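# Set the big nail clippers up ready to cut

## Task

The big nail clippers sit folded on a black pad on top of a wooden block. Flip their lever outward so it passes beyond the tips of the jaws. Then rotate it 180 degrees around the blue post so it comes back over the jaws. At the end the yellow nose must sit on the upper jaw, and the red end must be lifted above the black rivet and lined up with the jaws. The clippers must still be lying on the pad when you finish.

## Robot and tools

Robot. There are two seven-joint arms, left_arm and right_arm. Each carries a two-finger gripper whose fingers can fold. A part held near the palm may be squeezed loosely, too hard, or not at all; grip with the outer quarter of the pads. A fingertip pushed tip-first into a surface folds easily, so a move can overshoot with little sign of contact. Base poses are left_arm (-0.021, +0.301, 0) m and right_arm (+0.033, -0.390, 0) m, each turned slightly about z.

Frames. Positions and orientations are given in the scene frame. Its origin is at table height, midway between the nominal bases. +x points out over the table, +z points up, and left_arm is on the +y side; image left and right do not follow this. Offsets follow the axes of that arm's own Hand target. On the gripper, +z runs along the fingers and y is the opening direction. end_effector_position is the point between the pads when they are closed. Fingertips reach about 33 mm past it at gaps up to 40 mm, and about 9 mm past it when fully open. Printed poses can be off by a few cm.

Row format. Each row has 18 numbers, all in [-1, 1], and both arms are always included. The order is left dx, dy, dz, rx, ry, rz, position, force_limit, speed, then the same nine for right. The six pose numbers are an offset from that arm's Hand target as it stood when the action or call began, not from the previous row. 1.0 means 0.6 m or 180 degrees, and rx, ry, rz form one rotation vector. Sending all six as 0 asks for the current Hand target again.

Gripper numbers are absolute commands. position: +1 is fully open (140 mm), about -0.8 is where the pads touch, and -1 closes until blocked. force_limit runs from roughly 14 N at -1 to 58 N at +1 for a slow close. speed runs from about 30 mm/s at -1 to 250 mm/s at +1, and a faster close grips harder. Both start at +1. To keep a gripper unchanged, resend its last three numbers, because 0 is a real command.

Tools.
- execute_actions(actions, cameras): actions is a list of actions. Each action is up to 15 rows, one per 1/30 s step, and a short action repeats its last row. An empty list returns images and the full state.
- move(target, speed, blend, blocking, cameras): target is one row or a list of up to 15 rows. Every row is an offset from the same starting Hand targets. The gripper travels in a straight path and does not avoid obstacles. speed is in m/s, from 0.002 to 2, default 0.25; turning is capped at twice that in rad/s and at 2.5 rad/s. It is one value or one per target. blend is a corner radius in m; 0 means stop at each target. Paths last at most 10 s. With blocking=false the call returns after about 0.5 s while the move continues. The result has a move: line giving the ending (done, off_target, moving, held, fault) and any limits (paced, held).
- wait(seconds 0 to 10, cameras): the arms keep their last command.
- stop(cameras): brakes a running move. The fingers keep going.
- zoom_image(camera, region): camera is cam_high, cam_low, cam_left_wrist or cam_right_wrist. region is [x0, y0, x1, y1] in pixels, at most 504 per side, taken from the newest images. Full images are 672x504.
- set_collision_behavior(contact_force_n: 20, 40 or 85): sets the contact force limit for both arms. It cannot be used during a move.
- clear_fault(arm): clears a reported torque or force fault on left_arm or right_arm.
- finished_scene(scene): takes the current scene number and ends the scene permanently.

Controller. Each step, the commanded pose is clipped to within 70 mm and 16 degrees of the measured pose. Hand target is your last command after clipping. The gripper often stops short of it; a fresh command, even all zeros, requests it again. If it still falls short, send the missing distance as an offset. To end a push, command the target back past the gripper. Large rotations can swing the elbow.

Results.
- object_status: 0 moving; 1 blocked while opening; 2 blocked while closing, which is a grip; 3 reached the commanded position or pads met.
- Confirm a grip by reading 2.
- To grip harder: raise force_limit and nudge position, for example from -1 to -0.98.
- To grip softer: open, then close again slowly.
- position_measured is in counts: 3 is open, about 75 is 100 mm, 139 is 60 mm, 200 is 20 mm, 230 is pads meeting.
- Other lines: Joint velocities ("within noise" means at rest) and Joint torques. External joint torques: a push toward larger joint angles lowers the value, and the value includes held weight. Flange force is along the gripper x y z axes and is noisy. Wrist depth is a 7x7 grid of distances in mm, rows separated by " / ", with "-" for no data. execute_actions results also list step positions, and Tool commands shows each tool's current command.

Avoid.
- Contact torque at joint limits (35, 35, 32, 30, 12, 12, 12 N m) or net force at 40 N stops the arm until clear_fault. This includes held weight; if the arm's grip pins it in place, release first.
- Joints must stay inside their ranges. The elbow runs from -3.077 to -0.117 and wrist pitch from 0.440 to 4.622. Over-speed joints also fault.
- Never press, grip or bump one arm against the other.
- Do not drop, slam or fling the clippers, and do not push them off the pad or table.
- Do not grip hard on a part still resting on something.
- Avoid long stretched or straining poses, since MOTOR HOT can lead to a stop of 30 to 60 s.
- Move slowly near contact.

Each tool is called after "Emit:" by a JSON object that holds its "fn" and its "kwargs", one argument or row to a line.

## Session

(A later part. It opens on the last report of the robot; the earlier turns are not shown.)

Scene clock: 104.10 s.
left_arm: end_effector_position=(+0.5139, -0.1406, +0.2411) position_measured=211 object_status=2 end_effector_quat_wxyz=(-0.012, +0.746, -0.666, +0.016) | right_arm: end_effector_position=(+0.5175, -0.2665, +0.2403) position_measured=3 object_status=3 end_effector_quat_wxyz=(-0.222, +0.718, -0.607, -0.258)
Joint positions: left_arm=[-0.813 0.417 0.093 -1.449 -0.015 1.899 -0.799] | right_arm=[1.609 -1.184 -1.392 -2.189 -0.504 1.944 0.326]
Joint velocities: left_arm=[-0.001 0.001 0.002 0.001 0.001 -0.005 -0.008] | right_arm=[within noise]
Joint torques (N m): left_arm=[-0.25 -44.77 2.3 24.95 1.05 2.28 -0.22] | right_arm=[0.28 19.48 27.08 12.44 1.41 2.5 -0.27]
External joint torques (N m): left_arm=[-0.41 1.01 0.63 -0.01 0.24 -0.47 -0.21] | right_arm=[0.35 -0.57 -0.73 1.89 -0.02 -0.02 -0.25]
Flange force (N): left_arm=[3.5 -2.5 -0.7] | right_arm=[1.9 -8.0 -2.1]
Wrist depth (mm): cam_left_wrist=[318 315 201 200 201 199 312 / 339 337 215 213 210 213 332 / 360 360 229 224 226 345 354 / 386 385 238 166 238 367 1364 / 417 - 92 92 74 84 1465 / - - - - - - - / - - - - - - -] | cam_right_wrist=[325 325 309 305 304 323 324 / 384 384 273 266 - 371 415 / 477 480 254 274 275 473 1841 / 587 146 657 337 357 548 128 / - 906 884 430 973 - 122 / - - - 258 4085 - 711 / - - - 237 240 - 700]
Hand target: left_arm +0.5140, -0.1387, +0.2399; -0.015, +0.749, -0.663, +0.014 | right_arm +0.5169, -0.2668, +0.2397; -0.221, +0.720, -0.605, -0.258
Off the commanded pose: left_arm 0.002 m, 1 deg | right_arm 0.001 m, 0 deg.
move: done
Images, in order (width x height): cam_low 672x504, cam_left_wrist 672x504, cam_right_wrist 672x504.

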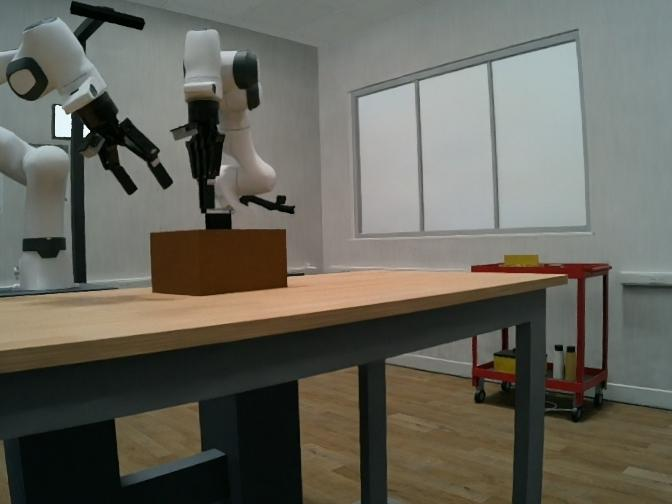

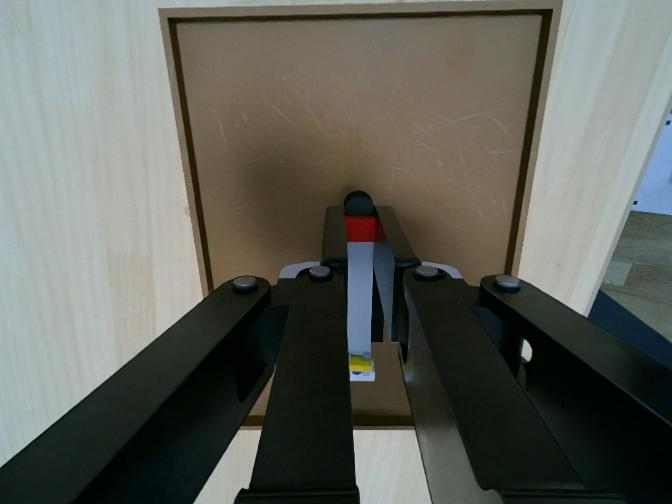

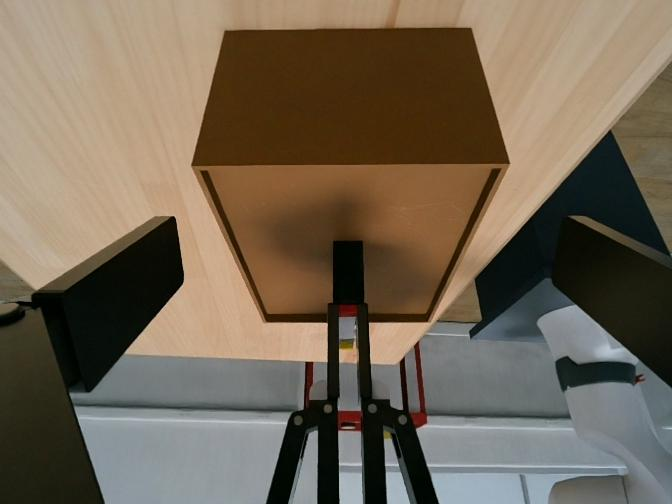

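Emit:
{"fn": "execute_actions", "kwargs": {
  "actions": [
    [[0,0,0,0,0,0,-0.45,-1,-1, 0,0,0,0,0,0,1,0,0]],
    [[0,0,0,0,0,0,-0.45,-1,-1, 0,0,0,0,0,0,1,0,0]]
  ]
}}

Emit:
{"fn": "move", "kwargs": {
  "target": [0,0,-0.1333,0,0,0,-0.45,-1,-1, 0,0,0,0,0,0,1,0,0],
  "speed": 0.06,
  "cameras": ["cam_left_wrist","cam_right_wrist","cam_low"]
}}

Emit:
{"fn": "zoom_image", "kwargs": {
  "camera": "cam_left_wrist",
  "region": [290, 120, 430, 300]
}}

Emit:
{"fn": "zoom_image", "kwargs": {
  "camera": "cam_right_wrist",
  "region": [290, 220, 410, 380]
}}

Emit:
{"fn": "zoom_image", "kwargs": {
  "camera": "cam_low",
  "region": [180, 180, 260, 250]
}}

Scene clock: 105.87 s.
left_arm: end_effector_position=(+0.5138, -0.1399, +0.2406) position_measured=186 object_status=3 end_effector_quat_wxyz=(-0.013, +0.747, -0.665, +0.015) | right_arm: end_effector_position=(+0.5175, -0.2665, +0.2403) position_measured=3 object_status=3 end_effector_quat_wxyz=(-0.222, +0.718, -0.607, -0.258)
Joint positions: left_arm=[-0.815 0.418 0.096 -1.449 -0.015 1.897 -0.8] | right_arm=[1.609 -1.184 -1.392 -2.189 -0.504 1.944 0.326]
Joint torques (N m): left_arm=[-0.34 -45.03 2.27 24.98 0.83 2.4 -0.2] | right_arm=[0.28 19.48 27.04 12.42 1.42 2.52 -0.26]
External joint torques (N m): left_arm=[-0.15 0.7 0.83 0.05 0.03 -0.33 -0.19] | right_arm=[0.32 -0.57 -0.76 1.89 -0.02 0 -0.24]
External joint torques at the end of the 1st action: left_arm=[-0.57 0.64 1.48 0.03 0.12 -0.34 -0.2] | right_arm=[0.17 -0.63 -0.85 2.02 0 -0.01 -0.23]
Flange force (N): left_arm=[2.6 -2.2 -0.6] | right_arm=[2.0 -7.9 -2.0]
Flange force at the end of the 1st action (N): left_arm=[2.3 -1.7 -0.6] | right_arm=[2.2 -8.0 -2.2]
Wrist depth (mm): cam_left_wrist=[319 314 201 201 200 199 311 / 337 337 213 213 212 214 331 / 363 359 227 223 224 228 351 / 385 384 238 176 142 374 1339 / 407 - 91 185 87 87 79 / - - - 279 - - 70 / - - - 482 - - -] | cam_right_wrist=[323 324 311 304 306 323 323 / 388 386 274 - - 370 417 / 475 472 273 273 251 473 1857 / 587 146 579 332 353 553 128 / - 892 884 312 1003 - 122 / - - - 263 3683 3036 713 / - - - 237 243 - 706]
Hand target: left_arm +0.5140, -0.1387, +0.2399; -0.015, +0.749, -0.663, +0.014 | right_arm +0.5169, -0.2668, +0.2397; -0.221, +0.720, -0.605, -0.258
Off the commanded pose: left_arm 0.001 m, 0 deg | right_arm 0.001 m, 0 deg.
Step readings (end_effector_position of left_arm | right_arm; steps 1 to 15: 1st action; 16 to 30: 2nd action):
0: (+0.5138, -0.1405, +0.2410) | (+0.5175, -0.2665, +0.2403)
1: (+0.5138, -0.1405, +0.2410) | (+0.5175, -0.2665, +0.2403)
2: (+0.5138, -0.1404, +0.2410) | (+0.5175, -0.2665, +0.2403)
4: (+0.5137, -0.1403, +0.2408) | (+0.5175, -0.2665, +0.2403)
8: (+0.5137, -0.1401, +0.2406) | (+0.5175, -0.2665, +0.2403)
15: (+0.5137, -0.1400, +0.2405) | (+0.5175, -0.2665, +0.2403)
16: (+0.5137, -0.1400, +0.2405) | (+0.5175, -0.2665, +0.2403)
17: (+0.5137, -0.1400, +0.2405) | (+0.5175, -0.2665, +0.2403)
19: (+0.5137, -0.1399, +0.2405) | (+0.5175, -0.2665, +0.2403)
23: (+0.5137, -0.1399, +0.2405) | (+0.5175, -0.2665, +0.2403)
30: (+0.5137, -0.1399, +0.2405) | (+0.5175, -0.2665, +0.2403)

Scene clock: 107.87 s.
left_arm: end_effector_position=(+0.5105, -0.1403, +0.3202) position_measured=186 object_status=3 end_effector_quat_wxyz=(-0.013, +0.746, -0.665, +0.015) | right_arm: end_effector_position=(+0.5175, -0.2665, +0.2403) position_measured=3 object_status=3 end_effector_quat_wxyz=(-0.222, +0.718, -0.607, -0.258)
Joint positions: left_arm=[-0.816 0.414 0.098 -1.251 -0.015 1.696 -0.801] | right_arm=[1.609 -1.184 -1.392 -2.189 -0.504 1.944 0.326]
Joint velocities: left_arm=[-0.001 0.001 0.001 0.001 0.002 -0.006 0.001] | right_arm=[within noise]
Joint torques (N m): left_arm=[-0.17 -44.79 2.14 24.79 0.81 2.4 -0.24] | right_arm=[0.2 19.5 27.03 12.48 1.41 2.5 -0.22]
External joint torques (N m): left_arm=[-0.01 0.41 0.75 0.26 -0.03 -0.33 -0.23] | right_arm=[0.14 -0.64 -0.84 2 -0.03 -0.02 -0.2]
Flange force (N): left_arm=[3.1 -2.9 -1.9] | right_arm=[2.2 -7.8 -2.2]
Wrist depth (mm): cam_left_wrist=[390 389 378 277 382 384 392 / 414 413 289 287 286 406 560 / 444 443 311 300 301 433 1193 / 472 472 327 259 142 461 1445 / 501 - 91 86 87 87 91 / - - - 542 - - 70 / - - - 591 - - -] | cam_right_wrist=[324 324 315 301 303 323 322 / 388 384 273 271 270 373 400 / 480 474 248 256 253 449 2061 / 582 146 622 - 325 544 128 / - 881 892 892 936 895 122 / - - - 6241 3566 - 727 / - - - - - - 685]
Hand target: left_arm +0.5107, -0.1390, +0.3198; -0.015, +0.749, -0.663, +0.014 | right_arm +0.5169, -0.2668, +0.2397; -0.221, +0.720, -0.605, -0.258
Off the commanded pose: left_arm 0.001 m, 0 deg | right_arm 0.001 m, 0 deg.
move: done
Images, in order (width x height): cam_low 672x504, cam_left_wrist 672x504, cam_right_wrist 672x504.

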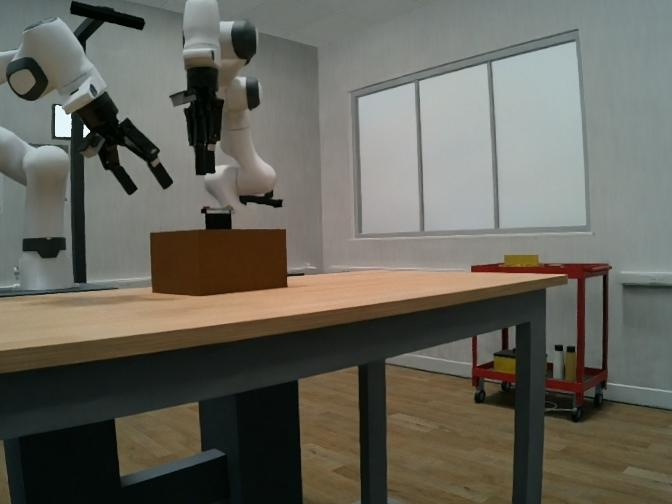

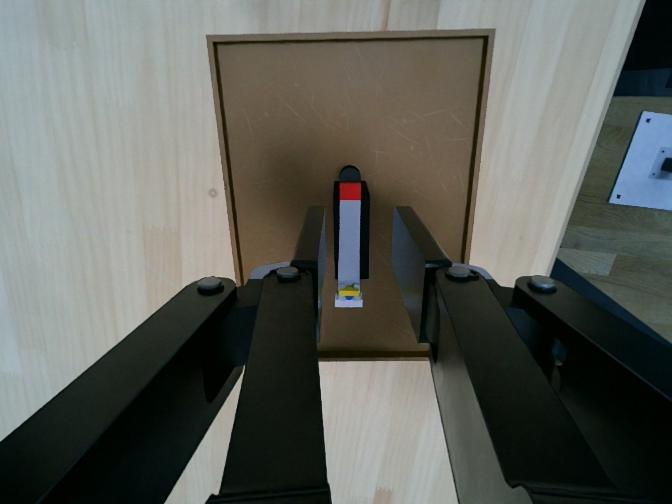

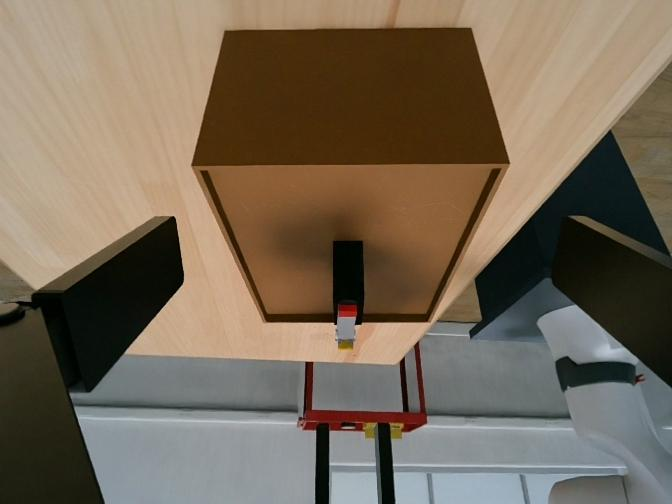

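Scaled by 2.800 from the camera's 672x504 image, which has a finer 960x720 frame.

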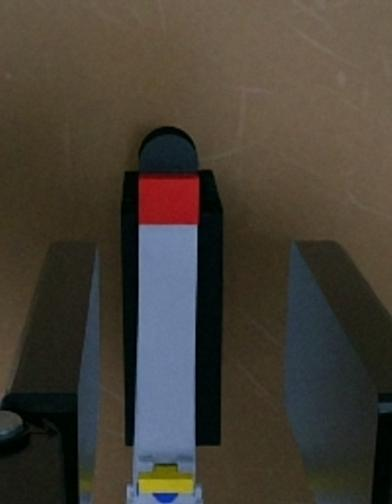

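Scaled by 3.150 from the camera's 672x504 image, which has a finer 960x720 frame.

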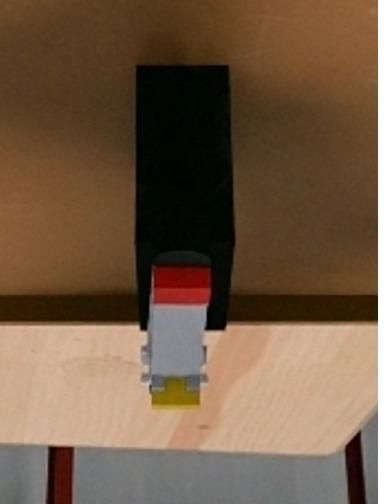

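Scaled by 6.300 from the camera's 672x504 image, which has a finer 960x720 frame.

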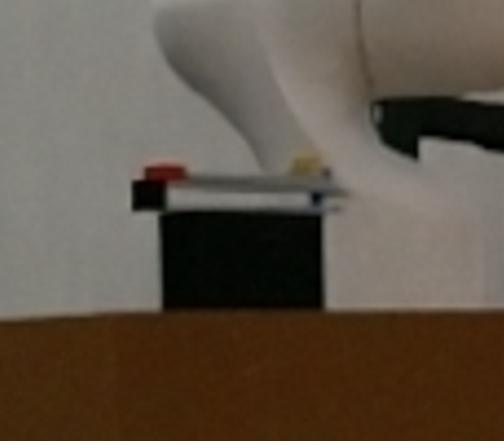

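Emit:
{"fn": "move", "kwargs": {
  "target": [
    [0,0,0,0,0,0,-0.45,-1,-1, -0.0133,-0.0045,-0.1843,0.2125,0,-0.4525,-0.32,-1,0],
    [0,0,0,0,0,0,-0.45,-1,-1, -0.0607,-0.0117,-0.0145,0.425,0,-0.905,-0.32,-1,0]
  ],
  "speed": 0.3,
  "blend": 0.03,
  "cameras": ["all"]
}}

Scene clock: 120.00 s.
left_arm: end_effector_position=(+0.5104, -0.1401, +0.3202) position_measured=186 object_status=3 end_effector_quat_wxyz=(-0.013, +0.746, -0.665, +0.015) | right_arm: end_effector_position=(+0.5207, -0.2438, +0.2706) position_measured=169 object_status=3 end_effector_quat_wxyz=(+0.539, -0.477, -0.538, -0.439)
Joint positions: left_arm=[-0.816 0.414 0.098 -1.251 -0.015 1.695 -0.801] | right_arm=[1.588 -1.794 -1.613 -2.114 -0.279 1.937 -3.002]
Joint velocities: left_arm=[within noise] | right_arm=[0.001 0 0.001 0.001 0 0 -0.006]
Joint torques (N m): left_arm=[-0.26 -44.73 2.15 24.87 0.79 2.4 -0.22] | right_arm=[0.5 23.63 30.35 -4.17 1.18 0.18 -0.11]
External joint torques (N m): left_arm=[-0.4 0.75 0.52 0.22 -0.07 -0.33 -0.22] | right_arm=[0.39 -1.27 -0.19 1.35 -0.38 -0.17 -0.14]
Flange force (N): left_arm=[4.2 -3.2 -1.9] | right_arm=[-1.9 5.5 -2.4]
Wrist depth (mm): cam_left_wrist=[389 389 380 377 376 384 386 / 414 411 290 287 285 406 571 / 440 437 316 299 301 434 1426 / 474 469 457 252 142 463 1455 / 504 - 91 347 87 87 79 / - - - 543 - - 70 / - - - 587 - - -] | cam_right_wrist=[631 - - 218 - - - / 683 739 - 240 - - - / 2740 814 2844 2995 - 1017 - / 826 764 - 418 160 805 751 / - - 90 312 307 - - / - - - 276 - - - / - - - 232 - - -]
Hand target: left_arm +0.5107, -0.1390, +0.3198; -0.015, +0.749, -0.663, +0.014 | right_arm +0.5198, -0.2435, +0.2697; +0.540, -0.454, -0.542, -0.457
Off the commanded pose: left_arm 0.001 m, 0 deg | right_arm 0.001 m, 3 deg.
joint sent to its limit (right arm) — joint 2 (shoulder), lower limit; joint 7 (wrist roll), lower limit. The joint targets are off in orientation, not in position.
move: off_target (right_arm); limits=paced

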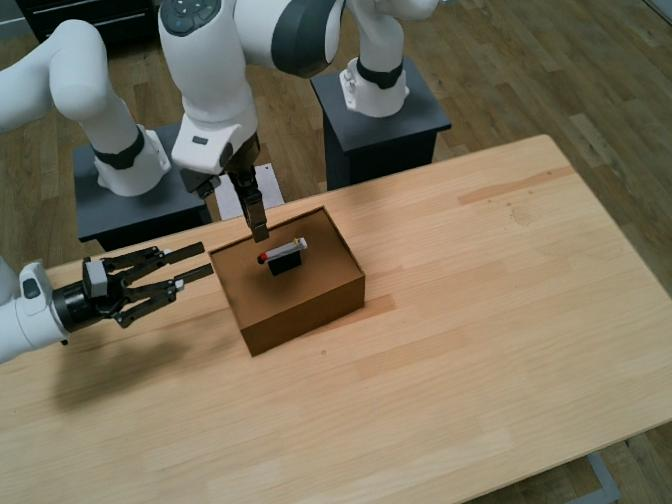

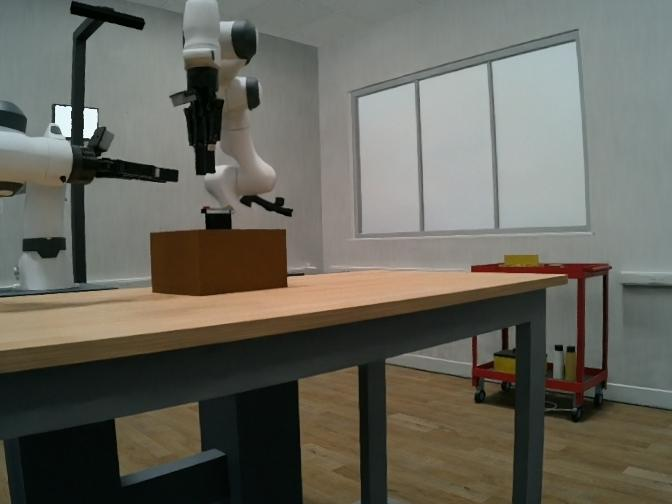

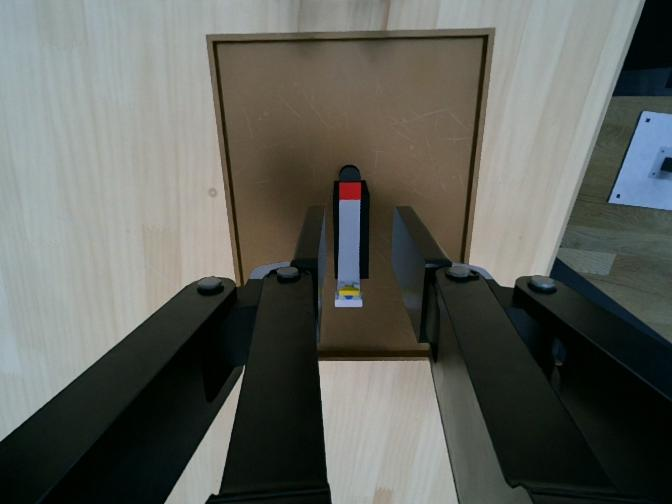

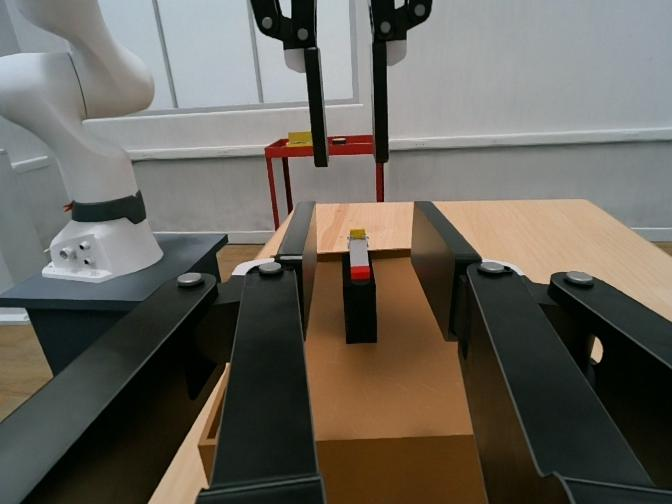

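Emit:
{"fn": "move", "kwargs": {
  "target": [
    [0,0,-0.1333,0,0,0,-0.45,-1,-1, 0,0,0,0,0,0,-0.32,-1,0],
    [-0.6925,0.1597,-0.1743,0,0,0,-0.45,-1,-1, 0,0,0,0,0,0,-0.32,-1,0]
  ],
  "speed": 0.3,
  "blend": 0.03
}}

Scene clock: 125.80 s.
left_arm: end_effector_position=(+0.3616, +0.2598, +0.4202) position_measured=186 object_status=3 end_effector_quat_wxyz=(-0.014, +0.752, -0.659, +0.015) | right_arm: end_effector_position=(+0.5206, -0.2438, +0.2706) position_measured=169 object_status=3 end_effector_quat_wxyz=(+0.538, -0.476, -0.538, -0.440)
Joint positions: left_arm=[-0.659 -0.612 0.348 -2.106 0.211 1.563 -0.452] | right_arm=[1.588 -1.794 -1.613 -2.114 -0.279 1.936 -3.004]
Joint velocities: left_arm=[0.002 -0.002 0 0 0 0 0.004] | right_arm=[within noise]
Joint torques (N m): left_arm=[-0.47 -9.61 -6.42 22.74 1.06 2.38 0.23] | right_arm=[0.49 23.58 30.35 -4.14 1.2 0.19 -0.23]
External joint torques (N m): left_arm=[-0.39 -1.62 0.3 -0.53 0.26 -0.34 0.24] | right_arm=[0.36 -1.28 -0.08 1.38 -0.35 -0.16 -0.26]
Flange force (N): left_arm=[-2.9 5.3 1.9] | right_arm=[-1.8 5.6 -2.6]
Wrist depth (mm): cam_left_wrist=[480 480 478 480 476 1291 - / 506 511 509 510 518 1364 502 / 542 542 539 540 699 547 495 / 574 576 565 561 142 - 443 / 610 - 91 606 87 87 74 / - - - 667 - - 70 / - - - 1984 - - -] | cam_right_wrist=[715 3036 - - - - - / 689 720 - 3036 - - - / 2740 - - 2808 - - 3256 / 817 786 - 349 161 788 764 / - - 90 313 - - - / - - - - - - - / - - - - - - -]
Hand target: left_arm +0.3611, +0.2614, +0.4199; -0.015, +0.749, -0.663, +0.014 | right_arm +0.5198, -0.2435, +0.2697; +0.540, -0.454, -0.542, -0.457
Off the commanded pose: left_arm 0.002 m, 1 deg | right_arm 0.001 m, 3 deg.
joint sent to its limit (right arm) — joint 2 (shoulder), lower limit; joint 7 (wrist roll), lower limit. The joint targets are off in orientation, not in position.
move: off_target (right_arm)

Emit:
{"fn": "move", "kwargs": {
  "target": [
    [0,0,0,0,0,0,-0.45,-1,-1, 0.1,-0.0082,-0.145,-0.2125,0,0.4525,-0.32,-1,0],
    [0,0,0,0,0,0,-0.45,-1,-1, 0.0833,-0.0114,-0.0375,-0.425,0,0.905,-0.32,-1,0]
  ],
  "speed": 0.4,
  "blend": 0.03
}}

Emit:
{"fn": "move", "kwargs": {
  "target": [
    [0,0,0,0,0,0,-0.45,-1,-1, -0.103,0.1553,-0.0025,0.16,0.0017,0.192,-0.32,-1,0],
    [0,0,0,0,0,0,-0.45,-1,-1, -0.2177,0.1348,0.2667,0.3188,0.0033,0.3847,-0.32,-1,0]
  ],
  "speed": 0.3,
  "blend": 0.03,
  "cameras": ["cam_high","cam_right_wrist"]
}}

Scene clock: 132.50 s.
left_arm: end_effector_position=(+0.3615, +0.2598, +0.4202) position_measured=186 object_status=3 end_effector_quat_wxyz=(-0.014, +0.751, -0.660, +0.015) | right_arm: end_effector_position=(+0.5174, -0.2671, +0.3195) position_measured=169 object_status=3 end_effector_quat_wxyz=(-0.222, +0.722, -0.604, -0.255)
Joint positions: left_arm=[-0.659 -0.612 0.348 -2.106 0.211 1.563 -0.45] | right_arm=[0.516 -0.124 -0.599 -2.057 0.602 1.721 -0.44]
Joint velocities: left_arm=[within noise] | right_arm=[0 -0.001 -0.001 -0.001 0 -0.001 0.006]
Joint torques (N m): left_arm=[-0.03 -9.46 -6.72 22.75 0.94 2.41 0.27] | right_arm=[-0.03 -21.99 1.43 27.03 1.9 1.23 0.1]
External joint torques (N m): left_arm=[-0.04 -1.24 -0.03 -0.71 0.13 -0.34 0.28] | right_arm=[0.04 1.65 -0.48 2.55 0.08 -0.14 0.12]
Flange force (N): left_arm=[-2.4 5.1 2.1] | right_arm=[2.2 -14.8 -6.4]
Wrist depth (mm): cam_left_wrist=[481 484 482 481 481 1315 - / 508 509 510 505 499 536 512 / 540 535 540 542 542 544 486 / 574 577 568 560 141 562 447 / 610 - 91 613 87 87 74 / - - - 665 - - 70 / - - - 1984 - - -] | cam_right_wrist=[414 414 328 309 296 412 1422 / 496 497 325 344 315 484 1715 / 609 612 593 373 556 808 1988 / 2675 749 711 471 137 791 814 / - - 90 1040 - - - / - - - - - - - / - - - - - - -]
Hand target: left_arm +0.3611, +0.2614, +0.4199; -0.015, +0.749, -0.663, +0.014 | right_arm +0.5166, -0.2668, +0.3197; -0.221, +0.720, -0.605, -0.258
Off the commanded pose: left_arm 0.002 m, 0 deg | right_arm 0.001 m, 0 deg.
move: done; limits=paced

Scene clock: 136.97 s.
left_arm: end_effector_position=(+0.3615, +0.2598, +0.4202) position_measured=186 object_status=3 end_effector_quat_wxyz=(-0.014, +0.751, -0.660, +0.015) | right_arm: end_effector_position=(+0.4032, -0.0811, +0.2804) position_measured=169 object_status=3 end_effector_quat_wxyz=(+0.339, -0.084, +0.937, +0.026)
Joint positions: left_arm=[-0.659 -0.612 0.348 -2.106 0.211 1.563 -0.45] | right_arm=[-0.237 -1.356 1.119 -2.712 1.11 2.28 1.5]
Joint velocities: left_arm=[within noise] | right_arm=[0.001 -0.001 0 0 0 0 0.006]
Joint torques (N m): left_arm=[-0.13 -9.5 -6.84 22.74 0.94 2.41 0.28] | right_arm=[-0.26 11.59 -21.47 14.14 0.86 3.46 0.15]
External joint torques (N m): left_arm=[-0.02 -1.5 -0.04 -0.57 0.14 -0.32 0.29] | right_arm=[-0.11 -0.77 0.19 2.2 0.03 -0.11 0.17]
Flange force (N): left_arm=[-2.6 5.5 1.9] | right_arm=[-3.7 5.1 -0.7]
Wrist depth (mm): cam_left_wrist=[478 482 482 479 483 1331 1167 / 511 508 510 511 512 711 - / 540 536 538 536 730 638 486 / 577 574 570 558 141 - 445 / 613 - 92 606 87 87 79 / - - - 657 - - 70 / - - - 1931 - - -] | cam_right_wrist=[365 238 243 245 243 242 371 / 452 287 271 281 271 445 444 / 555 562 280 280 - 553 552 / 739 691 646 683 160 683 727 / - - 90 3624 - - - / - - - 1755 - - - / - - - 3510 - - -]
Hand target: left_arm +0.3611, +0.2614, +0.4199; -0.015, +0.749, -0.663, +0.014 | right_arm +0.4026, -0.0808, +0.2794; +0.338, -0.082, +0.937, +0.026
Off the commanded pose: left_arm 0.002 m, 0 deg | right_arm 0.001 m, 0 deg.
move: done; limits=paced
Images, in order (width x height): cam_high 672x504, cam_right_wrist 672x504.

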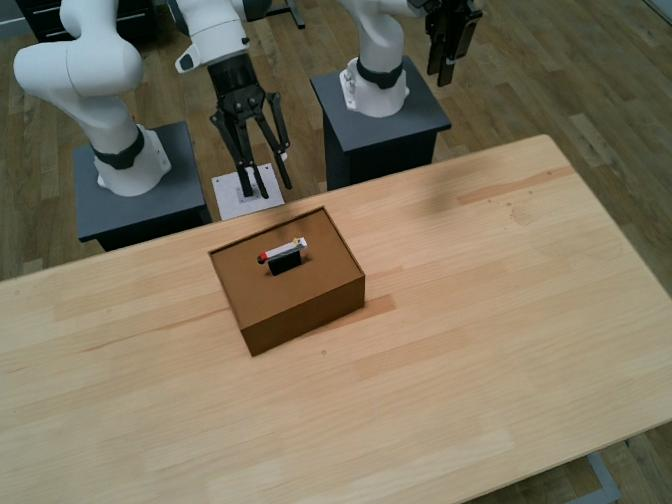

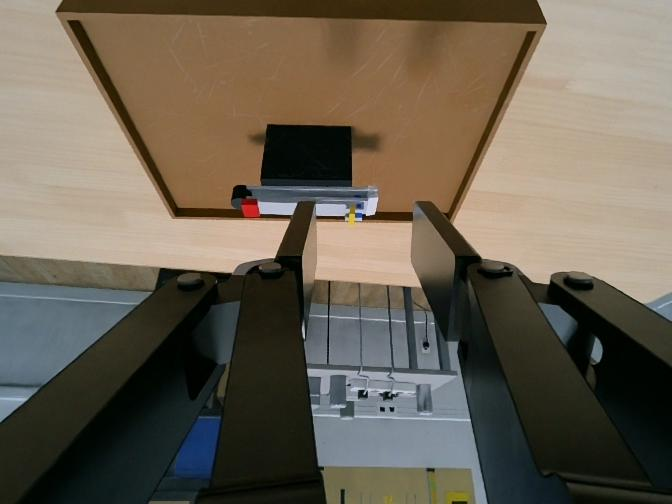

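Emit:
{"fn": "move", "kwargs": {
  "target": [0,0,0,0,0,0,-0.45,-1,-1, -0.1698,-0.2923,-0.1595,0,0.222,0,-0.32,-1,0],
  "speed": 0.3
}}

Scene clock: 139.80 s.
left_arm: end_effector_position=(+0.3615, +0.2598, +0.4202) position_measured=186 object_status=3 end_effector_quat_wxyz=(-0.014, +0.751, -0.660, +0.015) | right_arm: end_effector_position=(+0.4510, -0.2488, +0.4195) position_measured=169 object_status=3 end_effector_quat_wxyz=(+0.000, -0.089, +0.996, -0.003)
Joint positions: left_arm=[-0.659 -0.612 0.348 -2.106 0.211 1.563 -0.45] | right_arm=[-0.663 -0.534 0.742 -1.913 0.347 1.506 1.397]
Joint velocities: left_arm=[within noise] | right_arm=[0.001 -0.001 0 0.001 -0.001 -0.004 0]
Joint torques (N m): left_arm=[-0.05 -9.55 -6.72 22.75 0.94 2.42 0.26] | right_arm=[-0.5 -2.73 -11.18 24.47 0.38 2.33 0.13]
External joint torques (N m): left_arm=[0.01 -1.47 0.04 -0.6 0.14 -0.31 0.26] | right_arm=[-0.39 0.67 0.44 2.35 -0.41 -0.16 0.14]
Flange force (N): left_arm=[-2.7 5.4 2.1] | right_arm=[-10.5 1.3 -8.7]
Wrist depth (mm): cam_left_wrist=[480 481 480 480 478 1315 1155 / 510 509 504 508 511 520 531 / 543 539 538 539 548 535 494 / 571 573 568 558 141 555 444 / 615 - 92 605 87 87 74 / - - - 655 - - 70 / - - - - - - -] | cam_right_wrist=[516 509 513 512 508 505 505 / 537 547 541 539 525 530 530 / 579 576 572 572 - 413 444 / 619 612 594 599 137 - 610 / 649 - 90 649 - - - / - - - 709 - - - / - - - 2203 - - -]
Hand target: left_arm +0.3611, +0.2614, +0.4199; -0.015, +0.749, -0.663, +0.014 | right_arm +0.4498, -0.2498, +0.4192; -0.003, -0.086, +0.996, -0.003
Off the commanded pose: left_arm 0.002 m, 0 deg | right_arm 0.002 m, 0 deg.
move: done

Emit:
{"fn": "move", "kwargs": {
  "target": [0,0,0,0,0,0,-0.45,-1,-1, -0.1121,-0.0364,0.2167,-0.385,0.385,0.385,-0.32,-1,0],
  "speed": 0.3,
  "cameras": ["cam_high","cam_right_wrist"]
}}

Scene clock: 144.97 s.
left_arm: end_effector_position=(+0.3615, +0.2598, +0.4202) position_measured=186 object_status=3 end_effector_quat_wxyz=(-0.014, +0.751, -0.660, +0.015) | right_arm: end_effector_position=(+0.5182, -0.2614, +0.2898) position_measured=169 object_status=3 end_effector_quat_wxyz=(+0.541, -0.455, -0.543, -0.453)
Joint positions: left_arm=[-0.659 -0.612 0.348 -2.106 0.211 1.563 -0.45] | right_arm=[-0.906 0.495 0.616 -2.001 0.981 1.401 2.323]
Joint velocities: left_arm=[within noise] | right_arm=[0 -0.001 -0.002 0.002 0.001 0 0.004]
Joint torques (N m): left_arm=[-0.06 -9.53 -6.76 22.8 0.95 2.42 0.24] | right_arm=[0.33 -34.36 8.95 19.89 2.61 -1.74 0.19]
External joint torques (N m): left_arm=[-0.01 -1.4 -0.02 -0.62 0.15 -0.32 0.25] | right_arm=[0.38 0.74 -0.8 1.09 0.47 0.14 0.16]
Flange force (N): left_arm=[-2.5 5.4 2.0] | right_arm=[-1.8 5.9 -2.8]
Wrist depth (mm): cam_left_wrist=[481 478 480 482 480 1291 - / 512 506 510 508 513 735 - / 544 543 539 543 555 538 483 / 577 579 571 562 142 560 447 / 608 - 91 605 87 87 79 / - - - 665 - - 70 / - - - 1966 - - -] | cam_right_wrist=[732 - 626 2496 - 3304 - / 693 767 - - - - - / 2774 805 - 3353 - - 4884 / 2740 829 - 492 137 1003 3510 / - - 90 327 - - - / - - - 321 - - - / - - - - - - -]
Hand target: left_arm +0.3611, +0.2614, +0.4199; -0.015, +0.749, -0.663, +0.014 | right_arm +0.5191, -0.2607, +0.2889; +0.541, -0.458, -0.541, -0.452
Off the commanded pose: left_arm 0.002 m, 0 deg | right_arm 0.001 m, 0 deg.
move: done
Images, in order (width x height): cam_high 672x504, cam_right_wrist 672x504.

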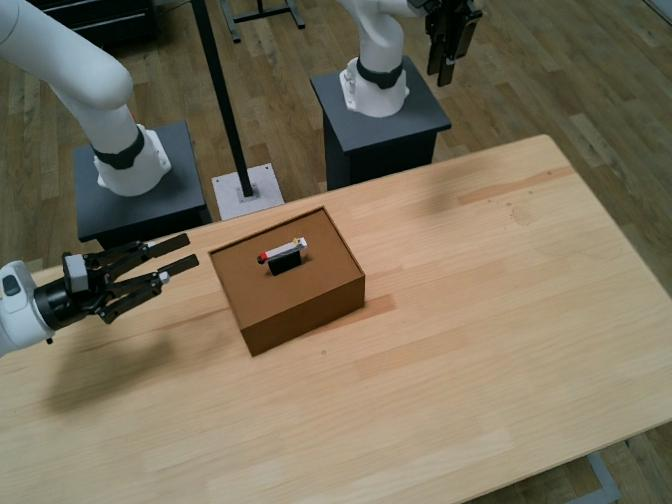

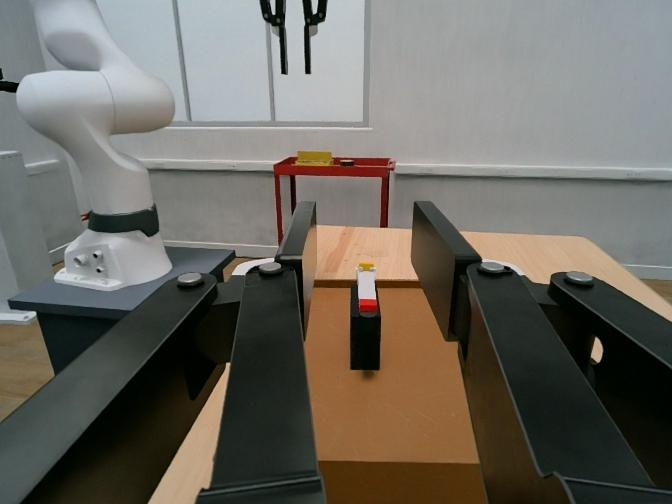

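Emit:
{"fn": "zoom_image", "kwargs": {
  "camera": "cam_right_wrist",
  "region": [270, 190, 470, 390]
}}

Emit:
{"fn": "zoom_image", "kwargs": {
  "camera": "cam_right_wrist",
  "region": [330, 250, 400, 380]
}}

Scaled by 2.520 from the camera's 672x504 image, which has a finer 960x720 frame.

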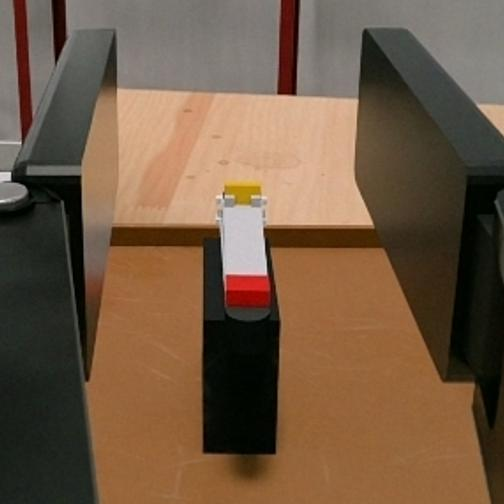

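Scaled by 3.877 from the camera's 672x504 image, which has a finer 960x720 frame.

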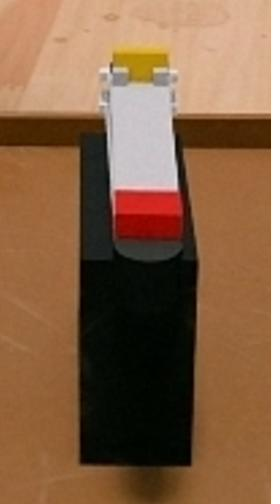

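Emit:
{"fn": "move", "kwargs": {
  "target": [0,0,0,0,0,0,-0.45,-1,-1, -0.15,0.0195,0.125,0,0,0,-0.5,-1,0],
  "speed": 0.12,
  "cameras": ["cam_low","cam_right_wrist"]
}}

Emit:
{"fn": "zoom_image", "kwargs": {
  "camera": "cam_right_wrist",
  "region": [290, 170, 450, 330]
}}

Emit:
{"fn": "zoom_image", "kwargs": {
  "camera": "cam_low",
  "region": [140, 180, 260, 260]
}}

Scene clock: 148.43 s.
left_arm: end_effector_position=(+0.3615, +0.2598, +0.4202) position_measured=186 object_status=3 end_effector_quat_wxyz=(-0.014, +0.751, -0.660, +0.015) | right_arm: end_effector_position=(+0.5156, -0.1853, +0.1995) position_measured=192 object_status=3 end_effector_quat_wxyz=(+0.544, -0.458, -0.541, -0.450)
Joint positions: left_arm=[-0.659 -0.612 0.348 -2.106 0.211 1.563 -0.45] | right_arm=[-0.768 0.647 0.612 -2.06 0.998 1.619 2.207]
Joint velocities: left_arm=[within noise] | right_arm=[0.001 0 -0.001 0 0 0.001 -0.006]
Joint torques (N m): left_arm=[-0.11 -9.45 -6.78 22.72 0.96 2.4 0.25] | right_arm=[-0.02 -34.3 11.69 17.47 1.91 -1.92 -0.15]
External joint torques (N m): left_arm=[-0.06 -1.52 -0.1 -0.56 0.16 -0.33 0.25] | right_arm=[0.06 2.31 -0.55 1.53 0.49 0.18 -0.18]
Flange force (N): left_arm=[-2.5 5.7 1.9] | right_arm=[-6.8 9.6 -2.9]
Wrist depth (mm): cam_left_wrist=[478 480 481 481 483 1291 - / 509 508 509 509 511 516 510 / 536 538 538 543 528 - 489 / 579 573 565 558 142 - 445 / 611 - 92 608 87 87 74 / - - - 667 - - 70 / - - - 2021 - - -] | cam_right_wrist=[640 709 - - - - - / 638 - - - - - - / 704 749 - 265 - - 3078 / 713 744 - 206 - 709 700 / - - 90 208 - - 509 / - - - 178 - - - / - - - 144 - - -]
Hand target: left_arm +0.3611, +0.2614, +0.4199; -0.015, +0.749, -0.663, +0.014 | right_arm +0.5173, -0.1854, +0.1984; +0.541, -0.458, -0.541, -0.452
Off the commanded pose: left_arm 0.002 m, 0 deg | right_arm 0.002 m, 0 deg.
move: done
Images, in order (width x height): cam_low 672x504, cam_right_wrist 672x504.

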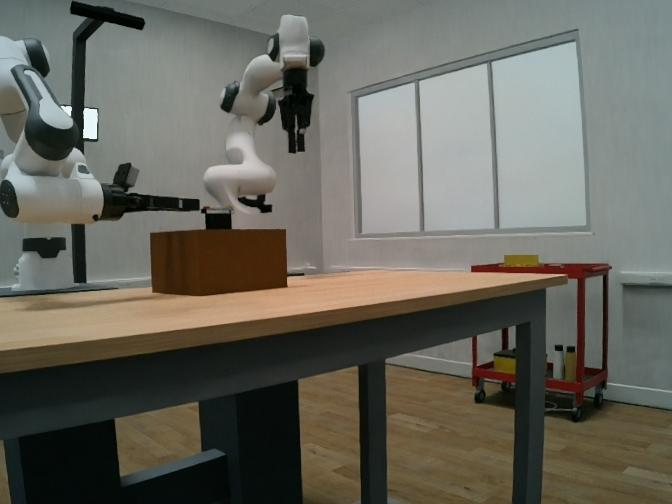

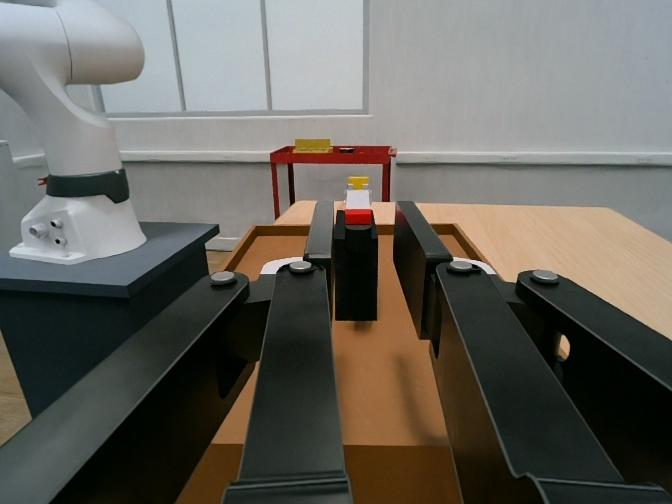

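Scaled by 3.150 from the camera's 672x504 image, which has a finer 960x720 frame.

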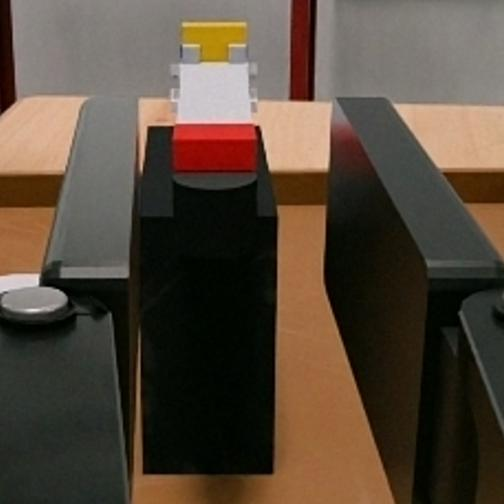

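Scaled by 4.200 from the camera's 672x504 image, which has a finer 960x720 frame.

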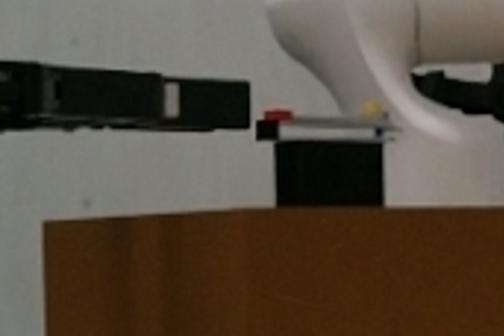

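Emit:
{"fn": "move", "kwargs": {
  "target": [0,0,0,0,0,0,-0.45,-1,-1, -0.0403,-0.007,0,-0.0167,0.0167,0,-0.5,-1,0],
  "speed": 0.06,
  "cameras": ["cam_low","cam_right_wrist"]
}}

Emit:
{"fn": "zoom_image", "kwargs": {
  "camera": "cam_right_wrist",
  "region": [290, 150, 450, 310]
}}

Emit:
{"fn": "zoom_image", "kwargs": {
  "camera": "cam_low",
  "region": [160, 180, 260, 260]
}}

Scene clock: 152.20 s.
left_arm: end_effector_position=(+0.3615, +0.2598, +0.4202) position_measured=186 object_status=3 end_effector_quat_wxyz=(-0.014, +0.751, -0.660, +0.015) | right_arm: end_effector_position=(+0.5120, -0.1858, +0.1756) position_measured=192 object_status=3 end_effector_quat_wxyz=(+0.545, -0.460, -0.515, -0.476)
Joint positions: left_arm=[-0.659 -0.612 0.348 -2.106 0.211 1.563 -0.45] | right_arm=[-0.78 0.712 0.597 -2.089 1.024 1.646 2.134]
Joint velocities: left_arm=[within noise] | right_arm=[-0.002 0 0 0.002 -0.002 0 -0.007]
Joint torques (N m): left_arm=[-0.08 -9.5 -6.75 22.78 0.92 2.41 0.27] | right_arm=[-0.34 -34.64 12.46 15.41 1.66 -2.2 -0.16]
External joint torques (N m): left_arm=[-0.02 -1.47 -0.07 -0.54 0.12 -0.32 0.27] | right_arm=[-0.3 2.05 -0.48 1.25 0.49 0.12 -0.19]
Flange force (N): left_arm=[-2.5 5.4 1.8] | right_arm=[-6.2 7.2 -2.3]
Wrist depth (mm): cam_left_wrist=[481 480 479 480 484 1331 - / 509 510 506 510 517 528 561 / 540 538 540 546 536 - 487 / 580 574 571 561 142 576 444 / 615 - 91 613 87 87 74 / - - - 659 - - 70 / - - - 1931 - - -] | cam_right_wrist=[626 - - - - - - / 628 3456 - - - 2160 3078 / 681 - 5106 246 3624 - - / 677 - - 219 - 718 709 / 647 - 90 177 - - 498 / - - - 132 - - - / - - - 137 - - -]
Hand target: left_arm +0.3611, +0.2614, +0.4199; -0.015, +0.749, -0.663, +0.014 | right_arm +0.5130, -0.1863, +0.1742; +0.543, -0.460, -0.515, -0.478
Off the commanded pose: left_arm 0.002 m, 0 deg | right_arm 0.002 m, 0 deg.
move: done
Images, in order (width x height): cam_low 672x504, cam_right_wrist 672x504.

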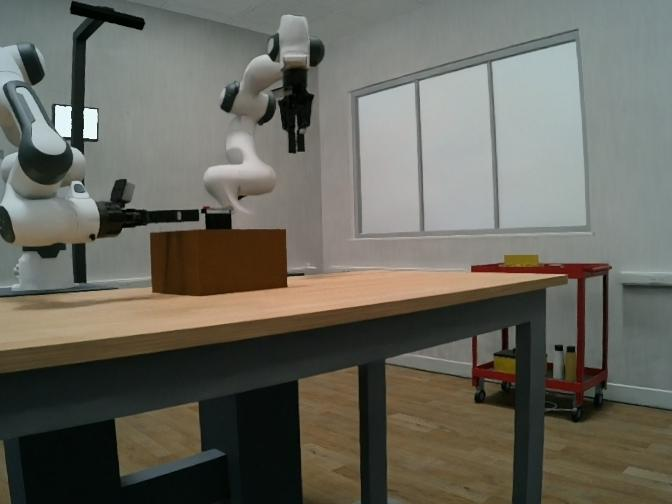

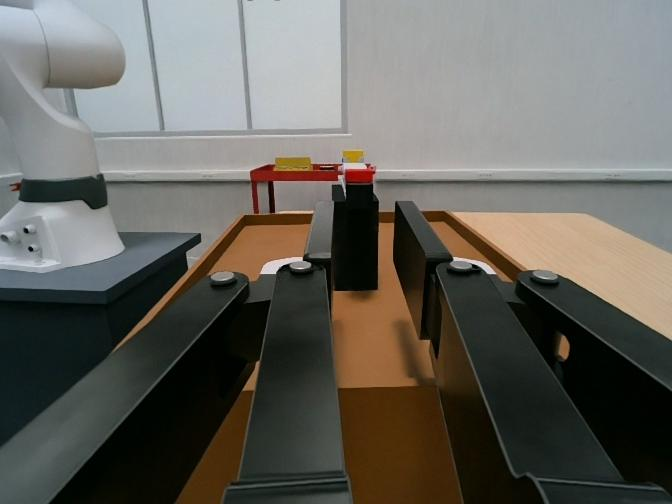

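Scaled by 3.150 from the camera's 672x504 image, which has a finer 960x720 frame.

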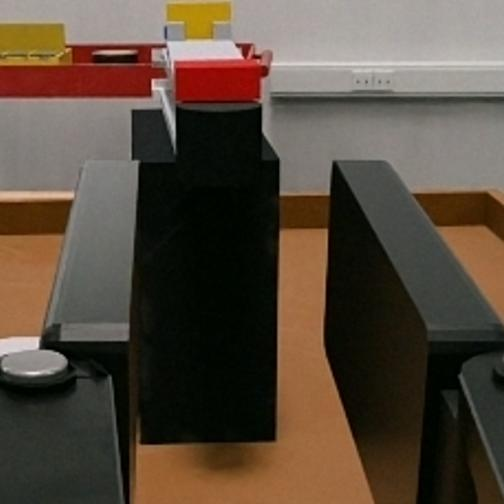

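Scaled by 5.040 from the camera's 672x504 image, which has a finer 960x720 frame.

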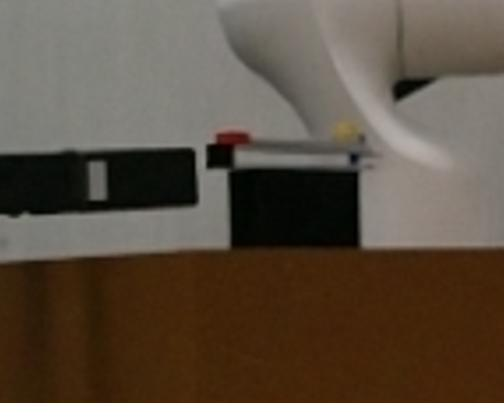

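Emit:
{"fn": "move", "kwargs": {
  "target": [0,0,0,0,0,0,-0.45,-1,-1, 0,-0.0012,0.0417,0,0,0,-0.5,-1,0],
  "speed": 0.05,
  "cameras": ["cam_low","cam_right_wrist"]
}}

Emit:
{"fn": "zoom_image", "kwargs": {
  "camera": "cam_right_wrist",
  "region": [290, 150, 450, 310]
}}

Emit:
{"fn": "zoom_image", "kwargs": {
  "camera": "cam_low",
  "region": [160, 180, 260, 260]
}}

Scene clock: 154.43 s.
left_arm: end_effector_position=(+0.3615, +0.2598, +0.4202) position_measured=186 object_status=3 end_effector_quat_wxyz=(-0.014, +0.751, -0.660, +0.015) | right_arm: end_effector_position=(+0.5087, -0.1621, +0.1764) position_measured=192 object_status=3 end_effector_quat_wxyz=(+0.545, -0.460, -0.514, -0.477)
Joint positions: left_arm=[-0.659 -0.612 0.348 -2.106 0.211 1.563 -0.45] | right_arm=[-0.76 0.703 0.62 -2.121 1.062 1.683 2.119]
Joint velocities: left_arm=[within noise] | right_arm=[0 0 0 0.001 0.002 0.004 -0.003]
Joint torques (N m): left_arm=[-0.03 -9.49 -6.8 22.75 0.94 2.41 0.27] | right_arm=[0.03 -35.18 12.73 14.87 1.55 -2.2 -0.24]
External joint torques (N m): left_arm=[0.08 -1.5 -0.01 -0.58 0.14 -0.33 0.28] | right_arm=[-0.02 0.72 -0.47 0.87 0.5 0.17 -0.27]
Flange force (N): left_arm=[-2.7 5.6 2.0] | right_arm=[-3.0 3.7 -0.6]
Wrist depth (mm): cam_left_wrist=[482 480 478 476 478 1291 - / 508 509 509 508 501 - - / 544 542 539 539 513 536 486 / 576 573 571 558 142 515 443 / 606 - 92 606 87 87 74 / - - - 661 - - 70 / - - - 1949 - - -] | cam_right_wrist=[616 - - - - - - / 624 - - - - - - / 644 3456 - 179 5349 - 2918 / 661 - 310 194 - 737 653 / - - 90 181 120 - 503 / - - - - - - - / - - - 109 - - -]
Hand target: left_arm +0.3611, +0.2614, +0.4199; -0.015, +0.749, -0.663, +0.014 | right_arm +0.5093, -0.1616, +0.1754; +0.543, -0.460, -0.515, -0.478
Off the commanded pose: left_arm 0.002 m, 0 deg | right_arm 0.001 m, 0 deg.
move: done
Images, in order (width x height): cam_low 672x504, cam_right_wrist 672x504.

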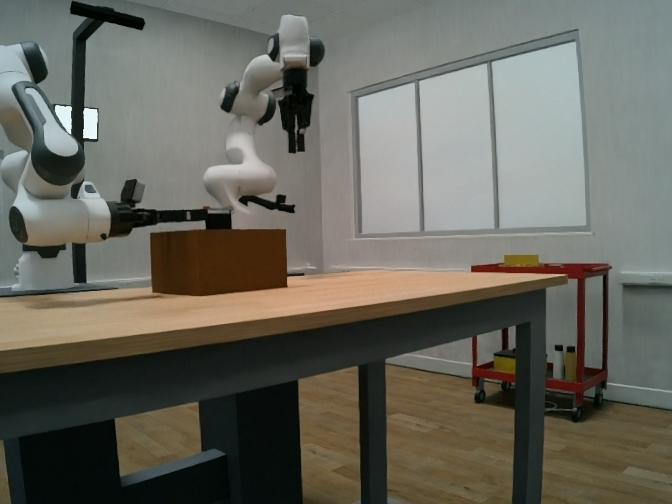

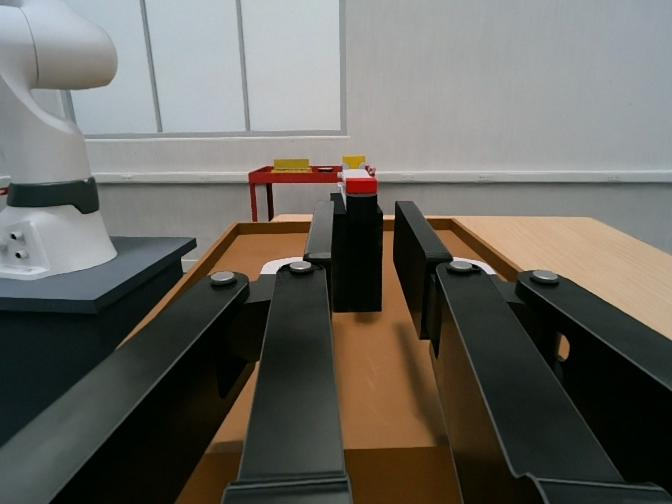

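Scaled by 3.150 from the camera's 672x504 image, which has a finer 960x720 frame.

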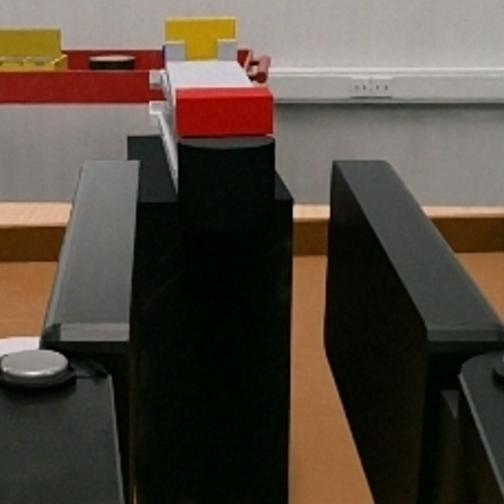

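Scaled by 5.040 from the camera's 672x504 image, which has a finer 960x720 frame.

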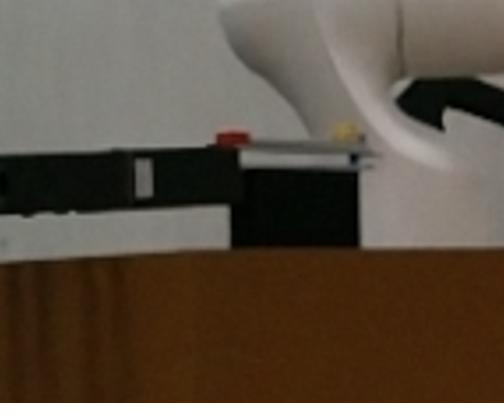

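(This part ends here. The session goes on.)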